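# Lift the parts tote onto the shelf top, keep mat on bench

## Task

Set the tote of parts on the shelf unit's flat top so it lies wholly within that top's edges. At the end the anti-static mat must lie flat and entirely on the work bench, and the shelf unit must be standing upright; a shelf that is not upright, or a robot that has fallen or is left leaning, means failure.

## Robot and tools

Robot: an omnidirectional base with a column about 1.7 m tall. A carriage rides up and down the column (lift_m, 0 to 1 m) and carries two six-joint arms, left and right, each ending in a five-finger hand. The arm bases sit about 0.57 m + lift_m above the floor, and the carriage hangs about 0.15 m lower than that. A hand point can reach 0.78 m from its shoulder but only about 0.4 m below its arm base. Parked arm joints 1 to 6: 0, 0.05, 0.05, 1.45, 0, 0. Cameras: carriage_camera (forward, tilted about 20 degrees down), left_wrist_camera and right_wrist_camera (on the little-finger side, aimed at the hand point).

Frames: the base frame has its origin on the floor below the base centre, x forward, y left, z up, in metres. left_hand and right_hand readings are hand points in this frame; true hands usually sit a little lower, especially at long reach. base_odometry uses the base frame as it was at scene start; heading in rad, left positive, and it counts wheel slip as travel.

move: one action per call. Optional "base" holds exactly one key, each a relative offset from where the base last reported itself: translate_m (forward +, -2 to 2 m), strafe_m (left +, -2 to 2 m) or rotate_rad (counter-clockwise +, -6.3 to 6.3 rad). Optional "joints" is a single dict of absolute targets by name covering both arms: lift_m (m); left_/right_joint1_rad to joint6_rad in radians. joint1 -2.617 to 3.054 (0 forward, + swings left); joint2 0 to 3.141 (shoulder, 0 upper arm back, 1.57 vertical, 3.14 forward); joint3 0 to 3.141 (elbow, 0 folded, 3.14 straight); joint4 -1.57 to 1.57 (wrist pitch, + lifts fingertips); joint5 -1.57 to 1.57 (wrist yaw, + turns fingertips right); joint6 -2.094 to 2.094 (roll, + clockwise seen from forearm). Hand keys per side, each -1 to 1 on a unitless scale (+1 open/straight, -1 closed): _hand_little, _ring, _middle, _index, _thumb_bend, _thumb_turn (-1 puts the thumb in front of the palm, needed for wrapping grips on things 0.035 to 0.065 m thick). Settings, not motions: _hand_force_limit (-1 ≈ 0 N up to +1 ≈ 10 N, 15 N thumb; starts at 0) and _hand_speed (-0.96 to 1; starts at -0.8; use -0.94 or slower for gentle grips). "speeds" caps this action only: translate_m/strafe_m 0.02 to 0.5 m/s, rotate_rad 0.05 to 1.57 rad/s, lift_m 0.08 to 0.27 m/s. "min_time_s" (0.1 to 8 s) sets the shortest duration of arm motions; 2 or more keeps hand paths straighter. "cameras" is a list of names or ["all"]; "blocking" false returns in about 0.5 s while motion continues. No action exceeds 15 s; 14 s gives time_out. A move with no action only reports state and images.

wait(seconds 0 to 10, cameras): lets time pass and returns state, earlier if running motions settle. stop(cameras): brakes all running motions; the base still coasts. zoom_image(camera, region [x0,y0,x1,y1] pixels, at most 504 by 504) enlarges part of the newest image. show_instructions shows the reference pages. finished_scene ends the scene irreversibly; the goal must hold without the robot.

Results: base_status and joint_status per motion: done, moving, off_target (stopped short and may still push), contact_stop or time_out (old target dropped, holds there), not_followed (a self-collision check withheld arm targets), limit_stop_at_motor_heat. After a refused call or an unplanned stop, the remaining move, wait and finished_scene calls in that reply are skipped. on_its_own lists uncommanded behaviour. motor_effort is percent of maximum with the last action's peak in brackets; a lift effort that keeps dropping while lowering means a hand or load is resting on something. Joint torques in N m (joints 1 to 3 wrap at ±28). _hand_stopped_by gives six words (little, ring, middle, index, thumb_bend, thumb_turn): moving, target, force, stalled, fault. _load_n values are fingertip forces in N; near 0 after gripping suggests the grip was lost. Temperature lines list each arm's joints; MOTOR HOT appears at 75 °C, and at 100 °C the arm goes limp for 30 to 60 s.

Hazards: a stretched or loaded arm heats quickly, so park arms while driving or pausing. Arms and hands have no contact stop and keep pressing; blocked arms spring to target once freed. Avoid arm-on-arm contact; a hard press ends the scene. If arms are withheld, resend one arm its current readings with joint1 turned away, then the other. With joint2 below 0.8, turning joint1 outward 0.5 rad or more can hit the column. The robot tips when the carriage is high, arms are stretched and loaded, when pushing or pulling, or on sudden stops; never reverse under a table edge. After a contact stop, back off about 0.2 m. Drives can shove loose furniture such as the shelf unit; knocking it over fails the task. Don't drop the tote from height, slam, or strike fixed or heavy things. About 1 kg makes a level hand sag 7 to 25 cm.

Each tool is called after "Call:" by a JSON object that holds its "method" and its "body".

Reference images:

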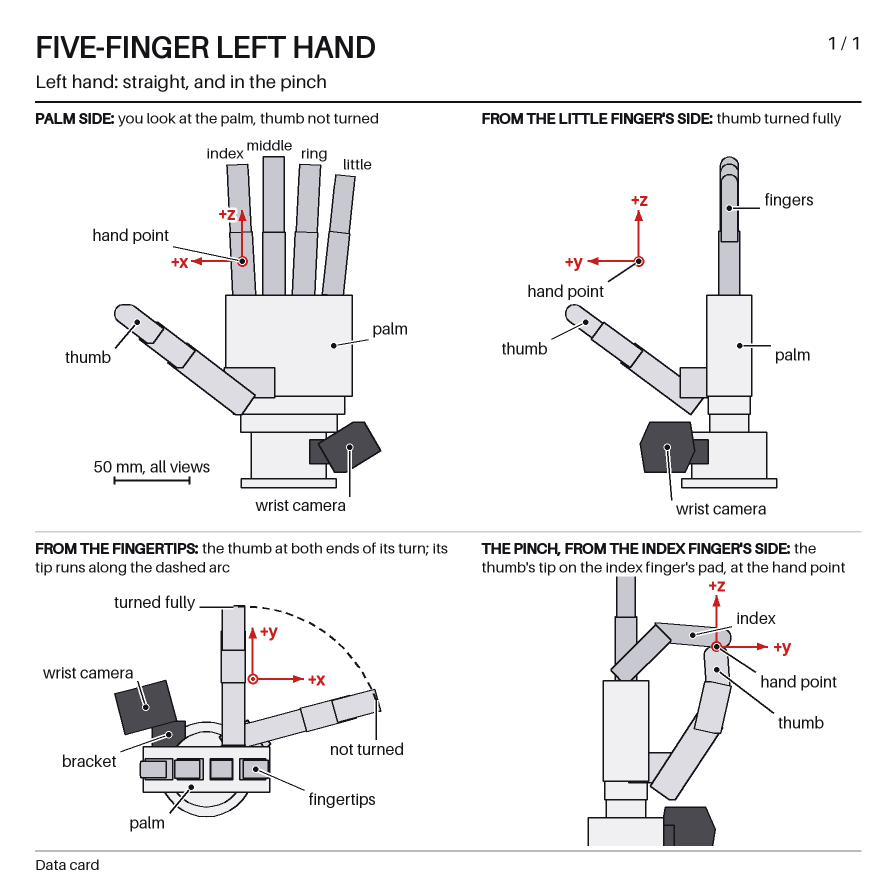

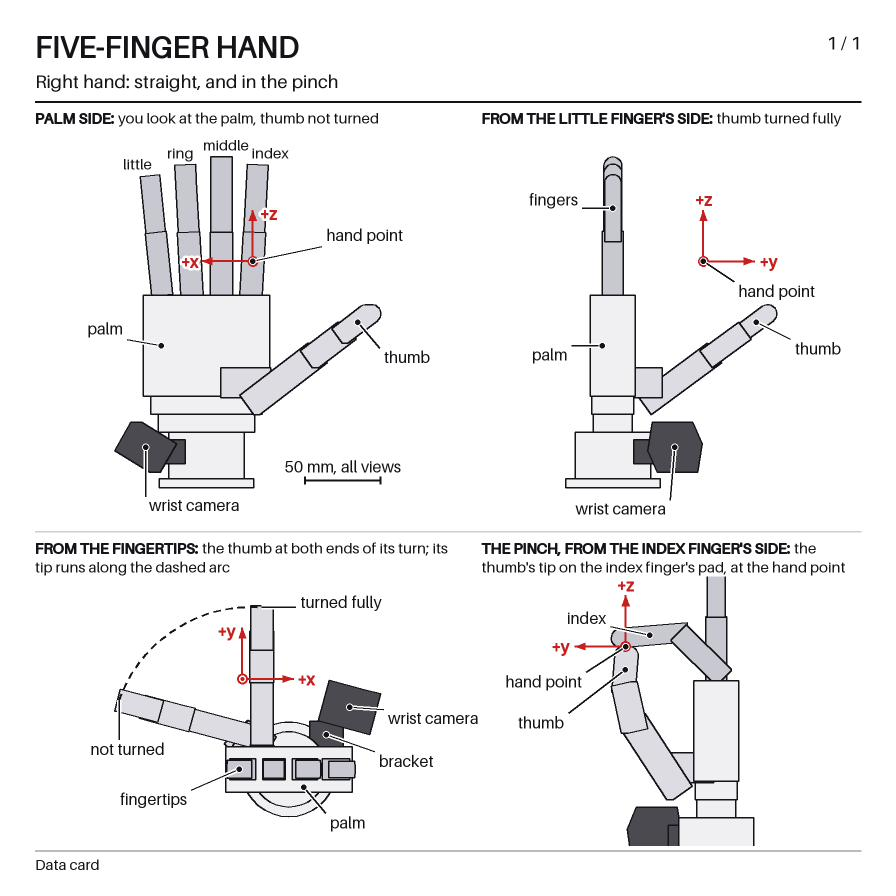

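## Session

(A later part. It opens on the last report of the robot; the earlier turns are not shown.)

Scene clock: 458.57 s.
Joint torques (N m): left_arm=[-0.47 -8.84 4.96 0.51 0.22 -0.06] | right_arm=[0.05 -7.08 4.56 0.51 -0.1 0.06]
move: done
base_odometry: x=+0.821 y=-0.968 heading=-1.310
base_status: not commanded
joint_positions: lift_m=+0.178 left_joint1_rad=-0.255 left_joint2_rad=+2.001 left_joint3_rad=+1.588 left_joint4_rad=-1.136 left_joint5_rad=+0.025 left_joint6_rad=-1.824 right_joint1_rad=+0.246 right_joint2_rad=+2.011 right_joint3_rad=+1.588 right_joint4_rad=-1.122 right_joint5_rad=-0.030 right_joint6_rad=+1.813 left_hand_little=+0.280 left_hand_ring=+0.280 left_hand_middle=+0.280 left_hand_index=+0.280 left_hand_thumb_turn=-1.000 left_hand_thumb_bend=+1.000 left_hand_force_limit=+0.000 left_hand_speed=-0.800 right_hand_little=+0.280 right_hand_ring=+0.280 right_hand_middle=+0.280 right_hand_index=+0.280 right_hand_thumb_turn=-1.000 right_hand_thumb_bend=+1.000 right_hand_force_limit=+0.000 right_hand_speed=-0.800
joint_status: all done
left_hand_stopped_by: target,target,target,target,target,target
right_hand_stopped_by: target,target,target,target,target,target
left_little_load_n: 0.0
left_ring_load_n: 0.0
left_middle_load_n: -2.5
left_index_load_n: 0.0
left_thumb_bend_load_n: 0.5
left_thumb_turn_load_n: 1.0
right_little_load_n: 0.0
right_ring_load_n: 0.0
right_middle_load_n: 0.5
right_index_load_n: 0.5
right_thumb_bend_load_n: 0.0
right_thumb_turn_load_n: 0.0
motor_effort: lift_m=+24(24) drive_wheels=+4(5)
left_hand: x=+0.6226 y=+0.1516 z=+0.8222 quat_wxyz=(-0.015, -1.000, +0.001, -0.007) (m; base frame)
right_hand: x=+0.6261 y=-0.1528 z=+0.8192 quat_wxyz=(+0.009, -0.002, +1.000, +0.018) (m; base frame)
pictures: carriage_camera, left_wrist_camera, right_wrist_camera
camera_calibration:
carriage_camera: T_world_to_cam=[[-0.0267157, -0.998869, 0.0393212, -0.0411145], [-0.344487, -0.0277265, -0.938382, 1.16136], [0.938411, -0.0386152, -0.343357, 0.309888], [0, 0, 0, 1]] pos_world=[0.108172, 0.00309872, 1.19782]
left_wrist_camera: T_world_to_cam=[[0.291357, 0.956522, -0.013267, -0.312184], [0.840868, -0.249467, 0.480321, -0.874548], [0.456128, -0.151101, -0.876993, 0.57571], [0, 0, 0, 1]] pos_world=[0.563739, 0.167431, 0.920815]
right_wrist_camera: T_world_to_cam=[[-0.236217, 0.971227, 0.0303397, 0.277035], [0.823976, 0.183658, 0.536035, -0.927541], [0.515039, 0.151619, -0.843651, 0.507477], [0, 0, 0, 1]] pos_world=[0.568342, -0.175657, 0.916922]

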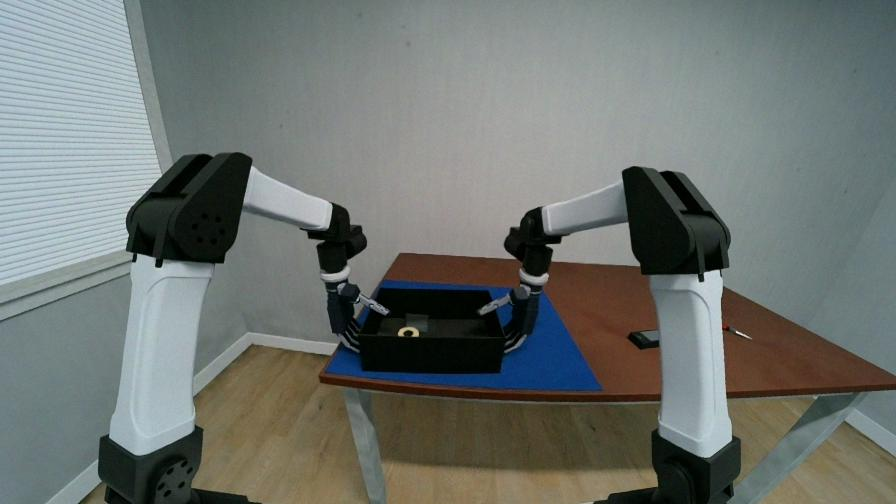

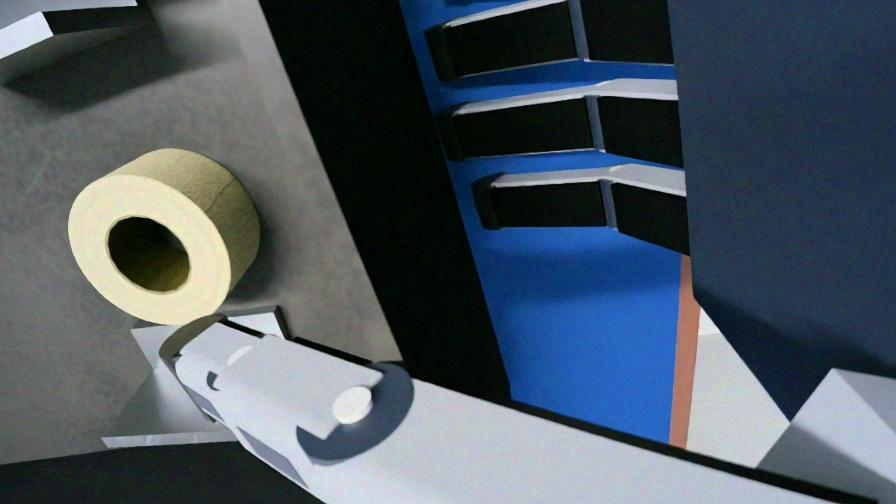

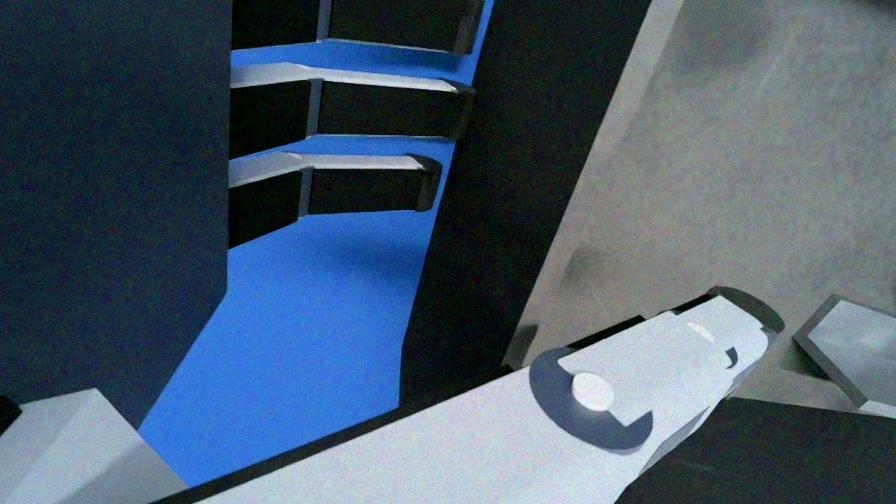

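Call:
{"method": "move", "body": {"joints": {"lift_m": 0.185}, "speeds": {"lift_m": 0.08}}}

Call:
{"method": "move", "body": {"joints": {"left_hand_force_limit": -0.7, "right_hand_force_limit": -0.7, "left_hand_speed": -0.9, "right_hand_speed": -0.9, "left_hand_little": -0.2, "left_hand_ring": -0.2, "left_hand_middle": -0.2, "left_hand_index": -0.2, "right_hand_little": -0.2, "right_hand_ring": -0.2, "right_hand_middle": -0.2, "right_hand_index": -0.2}, "cameras": ["all"]}}

Scene clock: 479.67 s.
Joint torques (N m): left_arm=[-0.39 -9.42 5.16 0.39 0.25 -0.04] | right_arm=[0.06 -7.3 4.56 0.51 -0.11 0.05]
move: done
base_odometry: x=+0.821 y=-0.968 heading=-1.310
base_status: not commanded
joint_positions: lift_m=+0.185 left_joint1_rad=-0.255 left_joint2_rad=+2.005 left_joint3_rad=+1.586 left_joint4_rad=-1.128 left_joint5_rad=+0.025 left_joint6_rad=-1.824 right_joint1_rad=+0.246 right_joint2_rad=+2.012 right_joint3_rad=+1.588 right_joint4_rad=-1.122 right_joint5_rad=-0.030 right_joint6_rad=+1.813 left_hand_little=+0.280 left_hand_ring=+0.280 left_hand_middle=+0.280 left_hand_index=+0.280 left_hand_thumb_turn=-1.000 left_hand_thumb_bend=+1.000 left_hand_force_limit=+0.000 left_hand_speed=-0.800 right_hand_little=+0.280 right_hand_ring=+0.280 right_hand_middle=+0.280 right_hand_index=+0.280 right_hand_thumb_turn=-1.000 right_hand_thumb_bend=+1.000 right_hand_force_limit=+0.000 right_hand_speed=-0.800
joint_status: all done
left_hand_stopped_by: target,target,target,target,target,target
right_hand_stopped_by: target,target,target,target,target,target
left_little_load_n: 0.0
left_ring_load_n: 0.0
left_middle_load_n: 0.0
left_index_load_n: 0.0
left_thumb_bend_load_n: 0.0
left_thumb_turn_load_n: 0.0
right_little_load_n: 0.0
right_ring_load_n: 0.0
right_middle_load_n: 0.0
right_index_load_n: 0.0
right_thumb_bend_load_n: 0.0
right_thumb_turn_load_n: 0.0
motor_effort: lift_m=+30(35) drive_wheels=+1(5)
left_hand: x=+0.6237 y=+0.1513 z=+0.8267 quat_wxyz=(-0.015, -1.000, +0.001, -0.008) (m; base frame)
right_hand: x=+0.6261 y=-0.1528 z=+0.8253 quat_wxyz=(+0.009, -0.002, +1.000, +0.018) (m; base frame)
pictures: none

Scene clock: 481.87 s.
Joint torques (N m): left_arm=[-0.42 -9.29 5.2 0.38 0.44 -0.03] | right_arm=[0.23 -7.23 4.55 0.58 -0.43 0.02]
move: off_target
base_odometry: x=+0.821 y=-0.968 heading=-1.310
base_status: not commanded
joint_positions: lift_m=+0.185 left_joint1_rad=-0.255 left_joint2_rad=+2.005 left_joint3_rad=+1.586 left_joint4_rad=-1.128 left_joint5_rad=+0.008 left_joint6_rad=-1.824 right_joint1_rad=+0.244 right_joint2_rad=+2.012 right_joint3_rad=+1.588 right_joint4_rad=-1.132 right_joint5_rad=+0.007 right_joint6_rad=+1.816 left_hand_little=-0.200 left_hand_ring=+0.067 left_hand_middle=+0.197 left_hand_index=+0.030 left_hand_thumb_turn=-1.000 left_hand_thumb_bend=+1.000 left_hand_force_limit=-0.700 left_hand_speed=-0.900 right_hand_little=-0.200 right_hand_ring=-0.175 right_hand_middle=+0.254 right_hand_index=-0.184 right_hand_thumb_turn=-1.000 right_hand_thumb_bend=+1.000 right_hand_force_limit=-0.700 right_hand_speed=-0.900
joint_status: left_hand_ring off_target (ended at +0.067, target -0.200); left_hand_middle off_target (ended at +0.197, target -0.200); left_hand_index off_target (ended at +0.030, target -0.200); right_hand_ring off_target (ended at -0.175, target -0.200); right_hand_middle off_target (ended at +0.254, target -0.200); the others done
left_hand_stopped_by: target,force,force,force,target,target
right_hand_stopped_by: target,force,force,force,target,target
left_little_load_n: 0.0
left_ring_load_n: 0.5
left_middle_load_n: 0.0
left_index_load_n: 2.0
left_thumb_bend_load_n: 0.5
left_thumb_turn_load_n: 0.0
right_little_load_n: 0.0
right_ring_load_n: 0.5
right_middle_load_n: 0.0
right_index_load_n: 1.5
right_thumb_bend_load_n: 0.0
right_thumb_turn_load_n: 0.0
motor_effort: lift_m=+30(30) drive_wheels=+0(6)
left_hand: x=+0.6246 y=+0.1545 z=+0.8258 quat_wxyz=(-0.007, -1.000, +0.001, -0.010) (m; base frame)
right_hand: x=+0.6256 y=-0.1613 z=+0.8228 quat_wxyz=(+0.008, +0.000, +1.000, -0.002) (m; base frame)
pictures: carriage_camera, left_wrist_camera, right_wrist_camera
camera_calibration:
carriage_camera: T_world_to_cam=[[-0.0267157, -0.998869, 0.0393212, -0.0413661], [-0.344487, -0.0277265, -0.938382, 1.16736], [0.938411, -0.0386152, -0.343357, 0.312086], [0, 0, 0, 1]] pos_world=[0.108172, 0.00309872, 1.20422]
left_wrist_camera: T_world_to_cam=[[0.290635, 0.956826, 0.00395776, -0.329341], [0.83808, -0.256558, 0.481456, -0.875395], [0.461685, -0.136611, -0.876461, 0.572324], [0, 0, 0, 1]] pos_world=[0.565135, 0.168718, 0.924388]
right_wrist_camera: T_world_to_cam=[[-0.230645, 0.973015, -0.00671727, 0.312354], [0.8262, 0.199481, 0.526878, -0.918699], [0.514, 0.115972, -0.849915, 0.512138], [0, 0, 0, 1]] pos_world=[0.567834, -0.180056, 0.921414]

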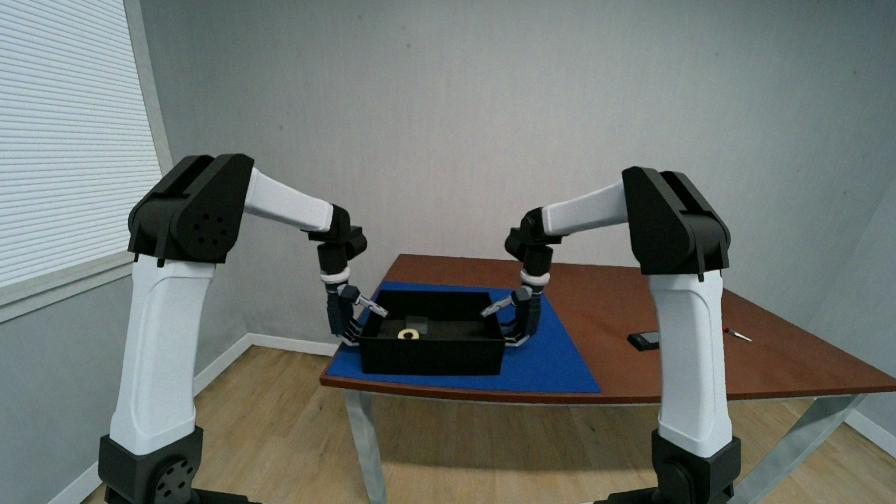

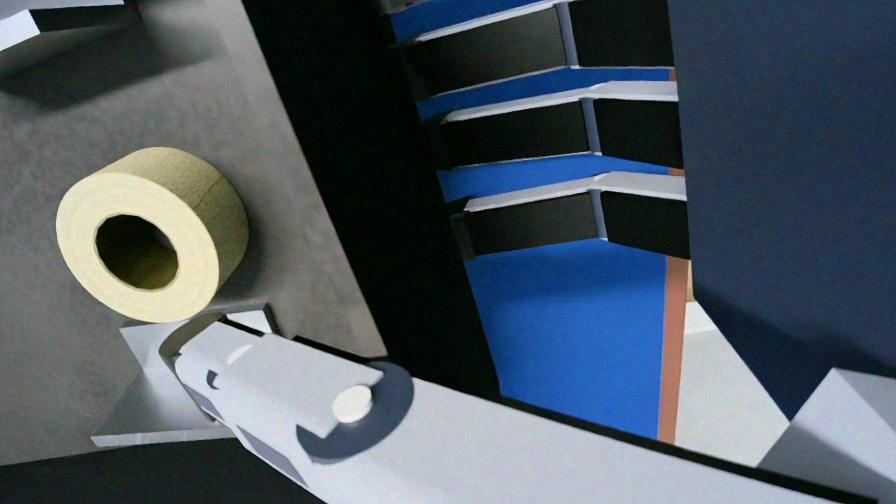

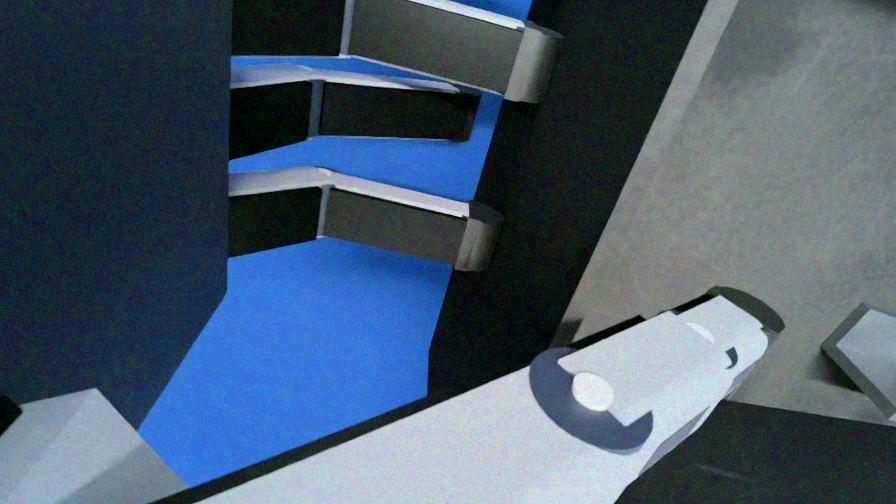

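Call:
{"method": "move", "body": {"joints": {"left_hand_force_limit": -0.5, "right_hand_force_limit": -0.5, "left_hand_speed": -0.85, "right_hand_speed": -0.85, "left_hand_thumb_bend": -0.3, "right_hand_thumb_bend": -0.3}, "cameras": ["all"]}}

Call:
{"method": "zoom_image", "body": {"camera": "carriage_camera", "region": [320, 230, 560, 410]}}

Scene clock: 495.57 s.
Joint torques (N m): left_arm=[-0.46 -9.28 5.12 0.39 0.46 -0.04] | right_arm=[0.21 -7.23 4.55 0.58 -0.43 0.02]
move: off_target
base_odometry: x=+0.821 y=-0.968 heading=-1.310
base_status: not commanded
joint_positions: lift_m=+0.185 left_joint1_rad=-0.255 left_joint2_rad=+2.005 left_joint3_rad=+1.586 left_joint4_rad=-1.128 left_joint5_rad=+0.005 left_joint6_rad=-1.824 right_joint1_rad=+0.244 right_joint2_rad=+2.012 right_joint3_rad=+1.588 right_joint4_rad=-1.132 right_joint5_rad=+0.007 right_joint6_rad=+1.816 left_hand_little=-0.200 left_hand_ring=+0.067 left_hand_middle=+0.197 left_hand_index=+0.030 left_hand_thumb_turn=-1.000 left_hand_thumb_bend=+0.946 left_hand_force_limit=-0.500 left_hand_speed=-0.850 right_hand_little=-0.200 right_hand_ring=-0.175 right_hand_middle=+0.254 right_hand_index=-0.184 right_hand_thumb_turn=-1.000 right_hand_thumb_bend=+0.810 right_hand_force_limit=-0.500 right_hand_speed=-0.850
joint_status: left_hand_thumb_bend off_target (ended at +0.946, target -0.300); right_hand_thumb_bend off_target (ended at +0.810, target -0.300); the others done
left_hand_stopped_by: target,force,force,force,force,target
right_hand_stopped_by: target,force,force,force,force,target
left_little_load_n: 0.0
left_ring_load_n: 1.5
left_middle_load_n: 0.0
left_index_load_n: 5.5
left_thumb_bend_load_n: 4.0
left_thumb_turn_load_n: 1.0
right_little_load_n: 0.0
right_ring_load_n: 2.0
right_middle_load_n: 0.5
right_index_load_n: 3.0
right_thumb_bend_load_n: 3.5
right_thumb_turn_load_n: 0.5
motor_effort: lift_m=+30(30) drive_wheels=+3(6)
left_hand: x=+0.6247 y=+0.1550 z=+0.8257 quat_wxyz=(-0.005, -1.000, +0.001, -0.011) (m; base frame)
right_hand: x=+0.6256 y=-0.1613 z=+0.8228 quat_wxyz=(+0.008, +0.000, +1.000, -0.002) (m; base frame)
pictures: carriage_camera, left_wrist_camera, right_wrist_camera
camera_calibration:
carriage_camera: T_world_to_cam=[[-0.0267157, -0.998869, 0.0393212, -0.0413661], [-0.344487, -0.0277265, -0.938382, 1.16736], [0.938411, -0.0386152, -0.343357, 0.312086], [0, 0, 0, 1]] pos_world=[0.108172, 0.00309872, 1.20422]
left_wrist_camera: T_world_to_cam=[[0.29061, 0.956819, 0.00656431, -0.332018], [0.83777, -0.257754, 0.481357, -0.874751], [0.462264, -0.134388, -0.8765, 0.571519], [0, 0, 0, 1]] pos_world=[0.565135, 0.169016, 0.924184]
right_wrist_camera: T_world_to_cam=[[-0.230645, 0.973015, -0.00671727, 0.312354], [0.8262, 0.199481, 0.526878, -0.918699], [0.514, 0.115972, -0.849915, 0.512138], [0, 0, 0, 1]] pos_world=[0.567834, -0.180056, 0.921414]

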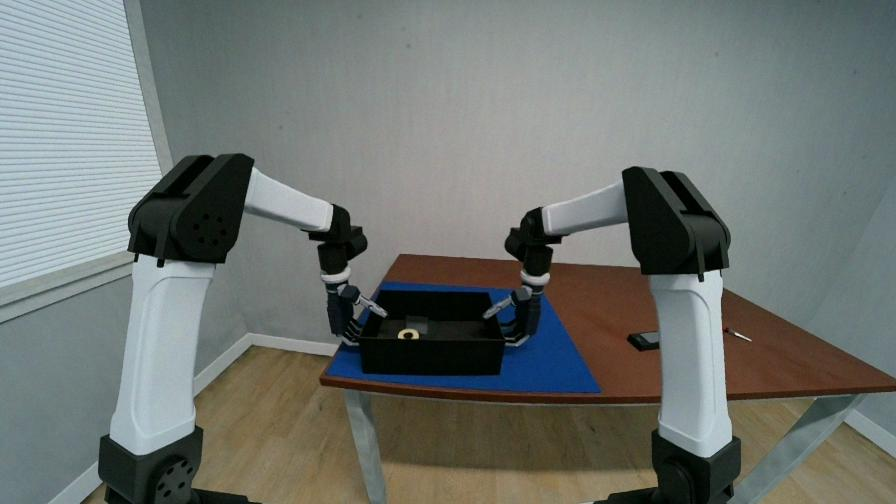

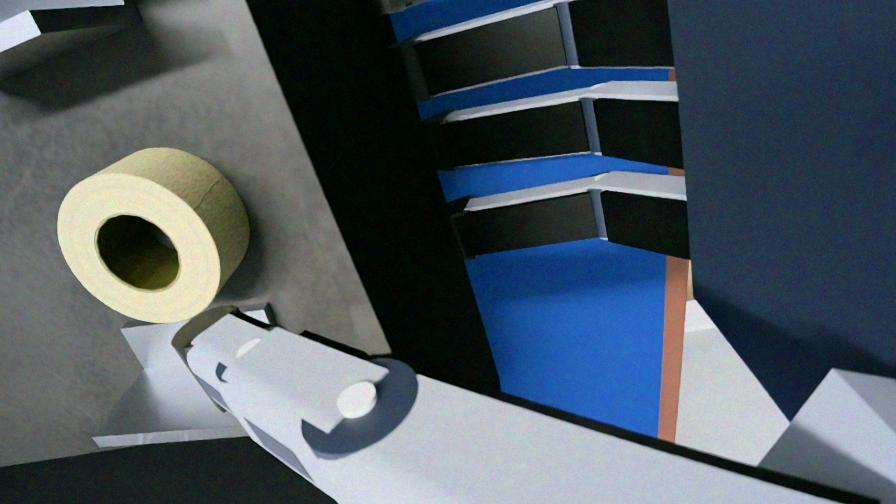

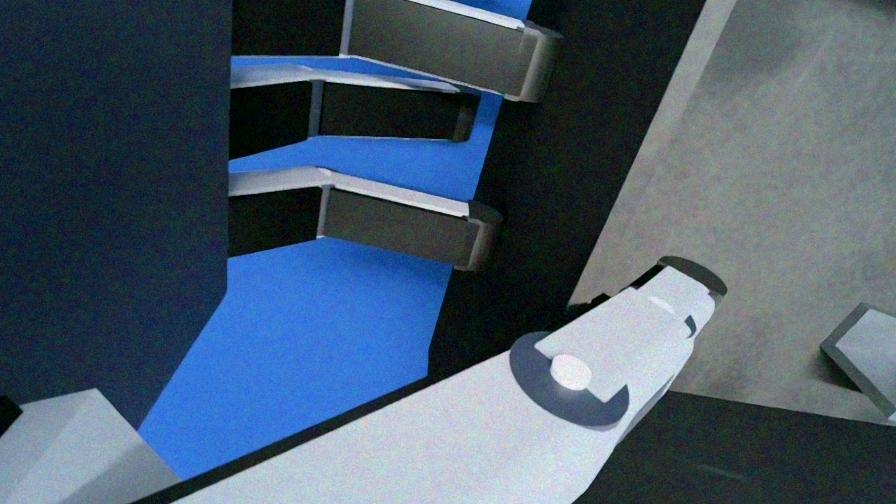

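Scaled by 2.100 from the camera's 896x504 image, which has a finer 1280x720 frame.

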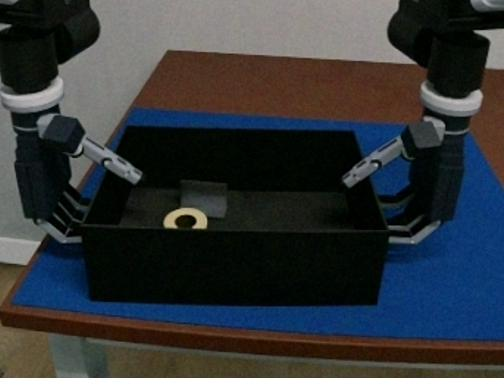

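Call:
{"method": "move", "body": {"joints": {"left_hand_thumb_bend": 1, "right_hand_thumb_bend": 1, "left_hand_little": 0.3, "left_hand_ring": 0.3, "left_hand_middle": 0.3, "left_hand_index": 0.3, "right_hand_little": 0.3, "right_hand_ring": 0.3, "right_hand_middle": 0.3, "right_hand_index": 0.3, "left_hand_speed": -0.6, "right_hand_speed": -0.6}}}

Call:
{"method": "move", "body": {"joints": {"lift_m": 0.201, "left_joint1_rad": -0.289, "left_joint6_rad": -1.855, "right_joint1_rad": 0.268, "right_joint6_rad": 1.835}, "speeds": {"lift_m": 0.08}}}

Call:
{"method": "move", "body": {"joints": {"left_hand_speed": -0.85, "right_hand_speed": -0.85, "left_hand_thumb_bend": 0.4, "right_hand_thumb_bend": 0.4}, "cameras": ["all"]}}

Call:
{"method": "zoom_image", "body": {"camera": "carriage_camera", "region": [320, 230, 560, 410]}}

Scene clock: 541.77 s.
Joint torques (N m): left_arm=[-0.39 -9.26 5.15 0.38 0.29 -0.03] | right_arm=[0.21 -7.24 4.56 0.55 -0.12 0.01]
move: done
base_odometry: x=+0.821 y=-0.968 heading=-1.310
base_status: not commanded
joint_positions: lift_m=+0.185 left_joint1_rad=-0.255 left_joint2_rad=+2.005 left_joint3_rad=+1.585 left_joint4_rad=-1.126 left_joint5_rad=+0.021 left_joint6_rad=-1.824 right_joint1_rad=+0.244 right_joint2_rad=+2.012 right_joint3_rad=+1.588 right_joint4_rad=-1.129 right_joint5_rad=-0.029 right_joint6_rad=+1.816 left_hand_little=+0.300 left_hand_ring=+0.300 left_hand_middle=+0.300 left_hand_index=+0.300 left_hand_thumb_turn=-1.000 left_hand_thumb_bend=+1.000 left_hand_force_limit=-0.500 left_hand_speed=-0.600 right_hand_little=+0.300 right_hand_ring=+0.300 right_hand_middle=+0.300 right_hand_index=+0.300 right_hand_thumb_turn=-1.000 right_hand_thumb_bend=+1.000 right_hand_force_limit=-0.500 right_hand_speed=-0.600
joint_status: all done
left_hand_stopped_by: target,target,target,target,target,target
right_hand_stopped_by: target,target,target,target,target,target
left_little_load_n: 0.0
left_ring_load_n: 0.0
left_middle_load_n: 0.0
left_index_load_n: 0.0
left_thumb_bend_load_n: 0.0
left_thumb_turn_load_n: 0.0
right_little_load_n: 0.0
right_ring_load_n: 0.0
right_middle_load_n: 0.0
right_index_load_n: 0.0
right_thumb_bend_load_n: 0.0
right_thumb_turn_load_n: 0.0
motor_effort: lift_m=+30(30) drive_wheels=+3(6)
left_hand: x=+0.6242 y=+0.1519 z=+0.8264 quat_wxyz=(-0.013, -1.000, +0.001, -0.009) (m; base frame)
right_hand: x=+0.6249 y=-0.1543 z=+0.8249 quat_wxyz=(+0.005, +0.000, +1.000, +0.016) (m; base frame)
pictures: none

Scene clock: 542.33 s.
Joint torques (N m): left_arm=[-0.91 -9.58 5.38 0.36 0.5 -0.05] | right_arm=[0.59 -7.42 4.56 0.55 -0.21 0.06]
move: done
base_odometry: x=+0.821 y=-0.968 heading=-1.310
base_status: not commanded
joint_positions: lift_m=+0.201 left_joint1_rad=-0.275 left_joint2_rad=+2.009 left_joint3_rad=+1.583 left_joint4_rad=-1.127 left_joint5_rad=+0.003 left_joint6_rad=-1.846 right_joint1_rad=+0.258 right_joint2_rad=+2.012 right_joint3_rad=+1.588 right_joint4_rad=-1.128 right_joint5_rad=-0.019 right_joint6_rad=+1.828 left_hand_little=+0.300 left_hand_ring=+0.300 left_hand_middle=+0.300 left_hand_index=+0.300 left_hand_thumb_turn=-1.000 left_hand_thumb_bend=+1.000 left_hand_force_limit=-0.500 left_hand_speed=-0.600 right_hand_little=+0.300 right_hand_ring=+0.300 right_hand_middle=+0.300 right_hand_index=+0.300 right_hand_thumb_turn=-1.000 right_hand_thumb_bend=+1.000 right_hand_force_limit=-0.500 right_hand_speed=-0.600
joint_status: all done
left_hand_stopped_by: target,target,target,target,target,target
right_hand_stopped_by: target,target,target,target,target,target
left_little_load_n: 0.0
left_ring_load_n: 0.0
left_middle_load_n: 0.5
left_index_load_n: 0.0
left_thumb_bend_load_n: 0.0
left_thumb_turn_load_n: 0.0
right_little_load_n: 0.0
right_ring_load_n: 0.0
right_middle_load_n: 0.5
right_index_load_n: 0.0
right_thumb_bend_load_n: 0.0
right_thumb_turn_load_n: 0.0
motor_effort: lift_m=+30(36) drive_wheels=+3(5)
left_hand: x=+0.6219 y=+0.1479 z=+0.8393 quat_wxyz=(-0.004, -1.000, +0.000, -0.008) (m; base frame)
right_hand: x=+0.6239 y=-0.1510 z=+0.8402 quat_wxyz=(+0.006, -0.001, +1.000, +0.012) (m; base frame)
pictures: none

Scene clock: 545.60 s.
Joint torques (N m): left_arm=[-0.94 -9.69 5.35 0.39 0.47 -0.04] | right_arm=[0.59 -7.27 4.55 0.54 -0.2 0.06]
move: done
base_odometry: x=+0.821 y=-0.968 heading=-1.310
base_status: not commanded
joint_positions: lift_m=+0.201 left_joint1_rad=-0.276 left_joint2_rad=+2.009 left_joint3_rad=+1.583 left_joint4_rad=-1.127 left_joint5_rad=+0.003 left_joint6_rad=-1.846 right_joint1_rad=+0.258 right_joint2_rad=+2.012 right_joint3_rad=+1.588 right_joint4_rad=-1.128 right_joint5_rad=-0.019 right_joint6_rad=+1.828 left_hand_little=+0.300 left_hand_ring=+0.300 left_hand_middle=+0.300 left_hand_index=+0.300 left_hand_thumb_turn=-1.000 left_hand_thumb_bend=+0.401 left_hand_force_limit=-0.500 left_hand_speed=-0.850 right_hand_little=+0.300 right_hand_ring=+0.300 right_hand_middle=+0.300 right_hand_index=+0.300 right_hand_thumb_turn=-1.000 right_hand_thumb_bend=+0.400 right_hand_force_limit=-0.500 right_hand_speed=-0.850
joint_status: all done
left_hand_stopped_by: target,target,target,target,target,target
right_hand_stopped_by: target,target,target,target,target,target
left_little_load_n: 0.0
left_ring_load_n: 0.0
left_middle_load_n: 2.0
left_index_load_n: 0.0
left_thumb_bend_load_n: 1.0
left_thumb_turn_load_n: 0.0
right_little_load_n: 0.0
right_ring_load_n: 0.0
right_middle_load_n: 1.0
right_index_load_n: 0.0
right_thumb_bend_load_n: 0.0
right_thumb_turn_load_n: 0.0
motor_effort: lift_m=+30(30) drive_wheels=+0(6)
left_hand: x=+0.6219 y=+0.1478 z=+0.8393 quat_wxyz=(-0.004, -1.000, +0.000, -0.008) (m; base frame)
right_hand: x=+0.6239 y=-0.1510 z=+0.8402 quat_wxyz=(+0.006, -0.001, +1.000, +0.012) (m; base frame)
pictures: carriage_camera, left_wrist_camera, right_wrist_camera
camera_calibration:
carriage_camera: T_world_to_cam=[[-0.0267157, -0.998869, 0.0393212, -0.0419953], [-0.344487, -0.0277265, -0.938382, 1.18238], [0.938411, -0.0386152, -0.343357, 0.317579], [0, 0, 0, 1]] pos_world=[0.108172, 0.00309872, 1.22022]
left_wrist_camera: T_world_to_cam=[[0.289119, 0.957261, 0.00782569, -0.324678], [0.840721, -0.257813, 0.476151, -0.878273], [0.457819, -0.131085, -0.879329, 0.588471], [0, 0, 0, 1]] pos_world=[0.56284, 0.161511, 0.938191]
right_wrist_camera: T_world_to_cam=[[-0.233305, 0.97221, 0.0194026, 0.281602], [0.827196, 0.187937, 0.529553, -0.933204], [0.51119, 0.139597, -0.848055, 0.53032], [0, 0, 0, 1]] pos_world=[0.566547, -0.172424, 0.938457]

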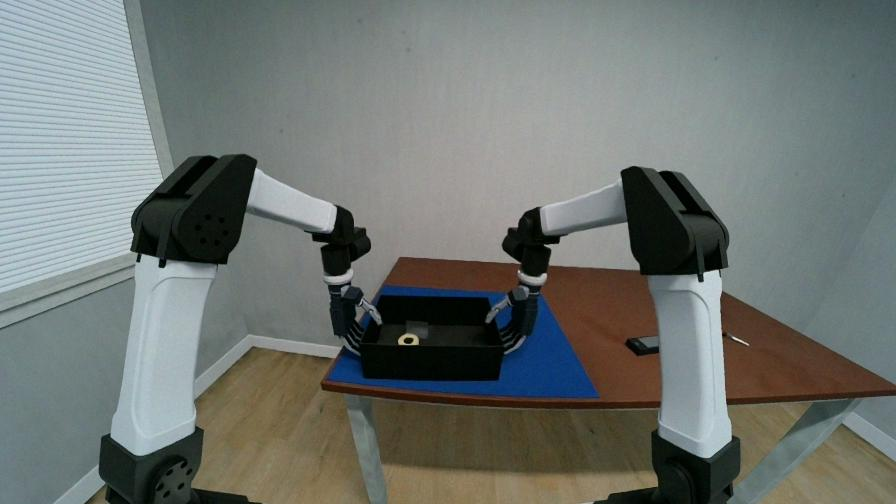

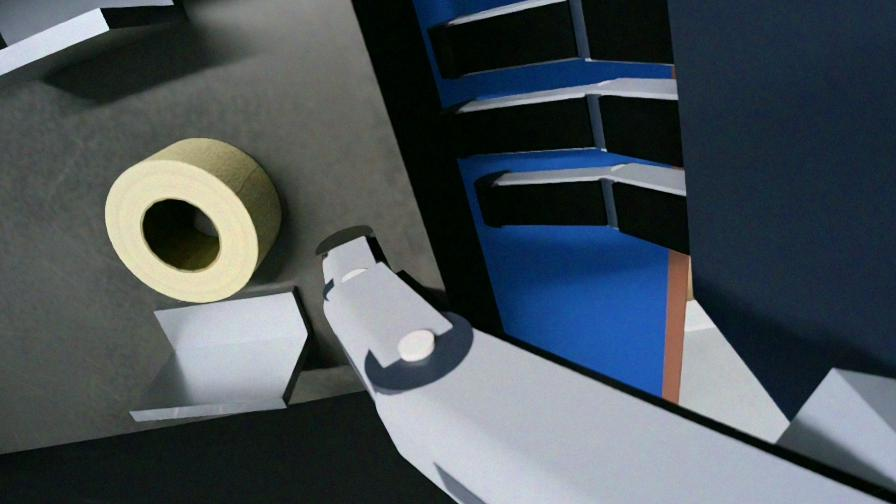

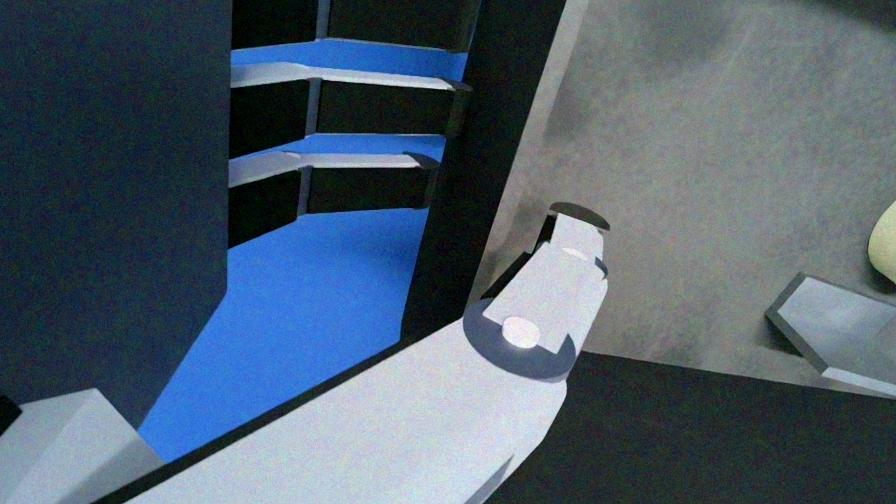

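Scaled by 2.100 from the camera's 896x504 image, which has a finer 1280x720 frame.

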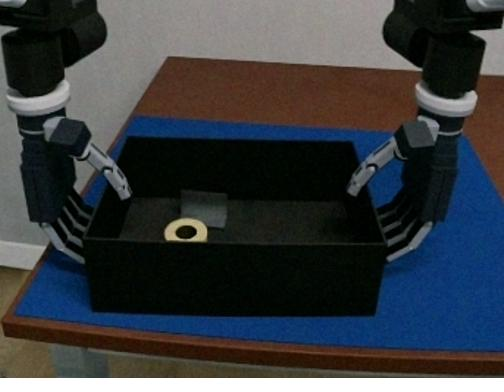

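Call:
{"method": "move", "body": {"joints": {"left_hand_force_limit": -0.4, "right_hand_force_limit": -0.4, "left_hand_speed": -0.88, "right_hand_speed": -0.88, "left_hand_thumb_bend": -0.4, "right_hand_thumb_bend": -0.4}, "cameras": ["all"]}}

Call:
{"method": "zoom_image", "body": {"camera": "carriage_camera", "region": [320, 230, 560, 410]}}

Scene clock: 555.30 s.
Joint torques (N m): left_arm=[-0.61 -9.68 5.31 0.4 0.54 -0.05] | right_arm=[0.43 -7.27 4.56 0.55 -0.22 0.05]
move: off_target
base_odometry: x=+0.821 y=-0.968 heading=-1.310
base_status: not commanded
joint_positions: lift_m=+0.201 left_joint1_rad=-0.279 left_joint2_rad=+2.009 left_joint3_rad=+1.583 left_joint4_rad=-1.127 left_joint5_rad=-0.002 left_joint6_rad=-1.846 right_joint1_rad=+0.260 right_joint2_rad=+2.012 right_joint3_rad=+1.588 right_joint4_rad=-1.128 right_joint5_rad=-0.017 right_joint6_rad=+1.828 left_hand_little=+0.300 left_hand_ring=+0.300 left_hand_middle=+0.301 left_hand_index=+0.300 left_hand_thumb_turn=-1.000 left_hand_thumb_bend=+0.347 left_hand_force_limit=-0.400 left_hand_speed=-0.880 right_hand_little=+0.300 right_hand_ring=+0.300 right_hand_middle=+0.300 right_hand_index=+0.300 right_hand_thumb_turn=-1.000 right_hand_thumb_bend=+0.220 right_hand_force_limit=-0.400 right_hand_speed=-0.880
joint_status: left_hand_thumb_bend off_target (ended at +0.347, target -0.400); right_hand_thumb_bend off_target (ended at +0.220, target -0.400); the others done
left_hand_stopped_by: target,target,target,target,force,target
right_hand_stopped_by: target,target,target,target,force,target
left_little_load_n: 0.0
left_ring_load_n: 0.0
left_middle_load_n: 5.5
left_index_load_n: 0.0
left_thumb_bend_load_n: 4.5
left_thumb_turn_load_n: 2.0
right_little_load_n: 0.0
right_ring_load_n: 0.0
right_middle_load_n: 4.0
right_index_load_n: 0.0
right_thumb_bend_load_n: 4.0
right_thumb_turn_load_n: 1.5
motor_effort: lift_m=+30(30) drive_wheels=+4(6)
left_hand: x=+0.6216 y=+0.1473 z=+0.8390 quat_wxyz=(-0.002, -1.000, +0.002, -0.009) (m; base frame)
right_hand: x=+0.6238 y=-0.1505 z=+0.8401 quat_wxyz=(+0.007, -0.002, +1.000, +0.011) (m; base frame)
pictures: carriage_camera, left_wrist_camera, right_wrist_camera
camera_calibration:
carriage_camera: T_world_to_cam=[[-0.0267157, -0.998869, 0.0393212, -0.0419953], [-0.344487, -0.0277265, -0.938382, 1.18238], [0.938411, -0.0386152, -0.343357, 0.317579], [0, 0, 0, 1]] pos_world=[0.108172, 0.00309872, 1.22022]
left_wrist_camera: T_world_to_cam=[[0.292343, 0.956232, 0.0124705, -0.329801], [0.839206, -0.262775, 0.476113, -0.876306], [0.458551, -0.128723, -0.879296, 0.58746], [0, 0, 0, 1]] pos_world=[0.562436, 0.160715, 0.937884]
right_wrist_camera: T_world_to_cam=[[-0.235084, 0.971817, 0.0175511, 0.283746], [0.826385, 0.190332, 0.529964, -0.932597], [0.511688, 0.13909, -0.847838, 0.529696], [0, 0, 0, 1]] pos_world=[0.566349, -0.171921, 0.93836]

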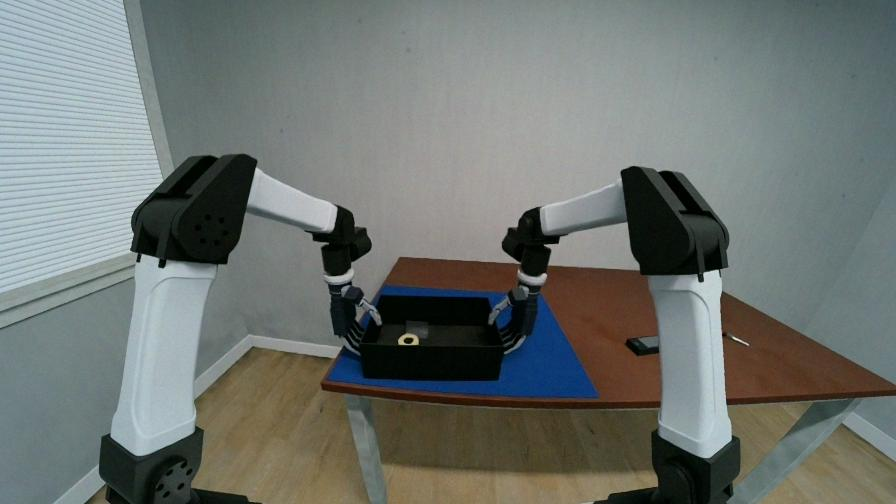

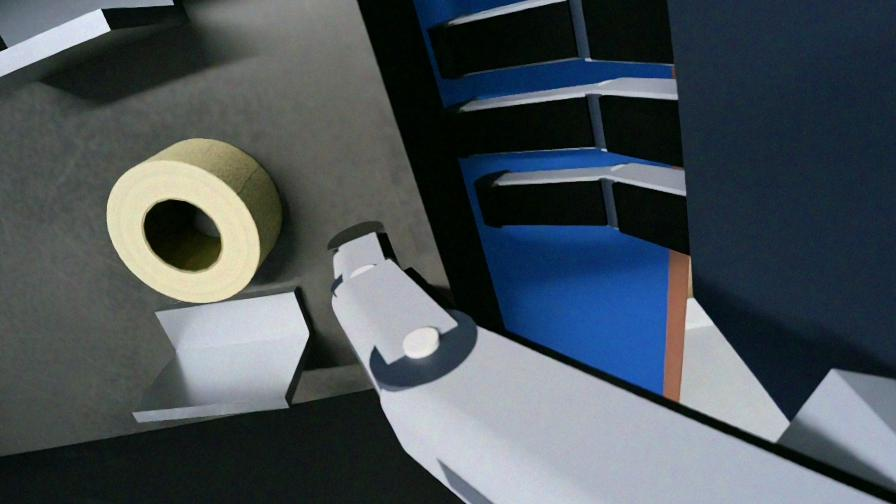

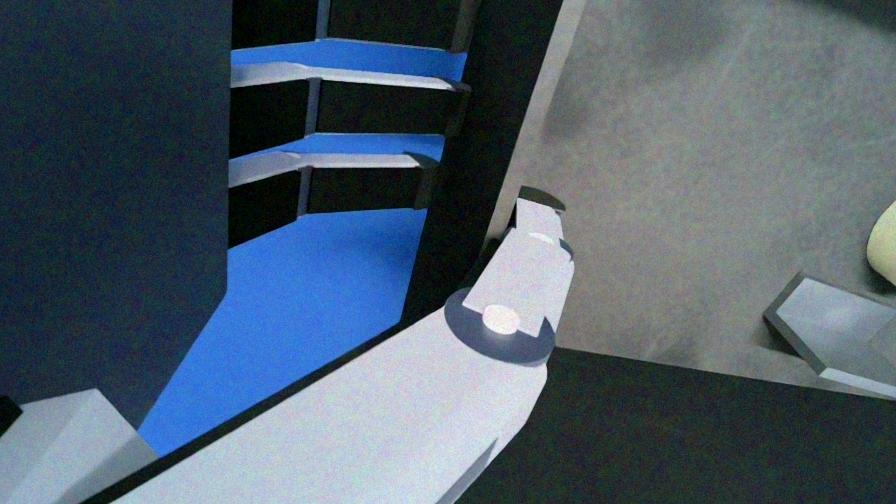

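Scaled by 2.100 from the camera's 896x504 image, which has a finer 1280x720 frame.

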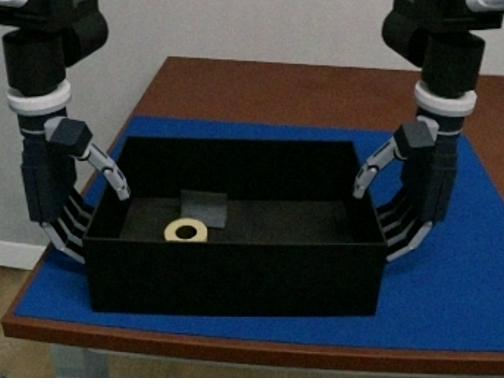

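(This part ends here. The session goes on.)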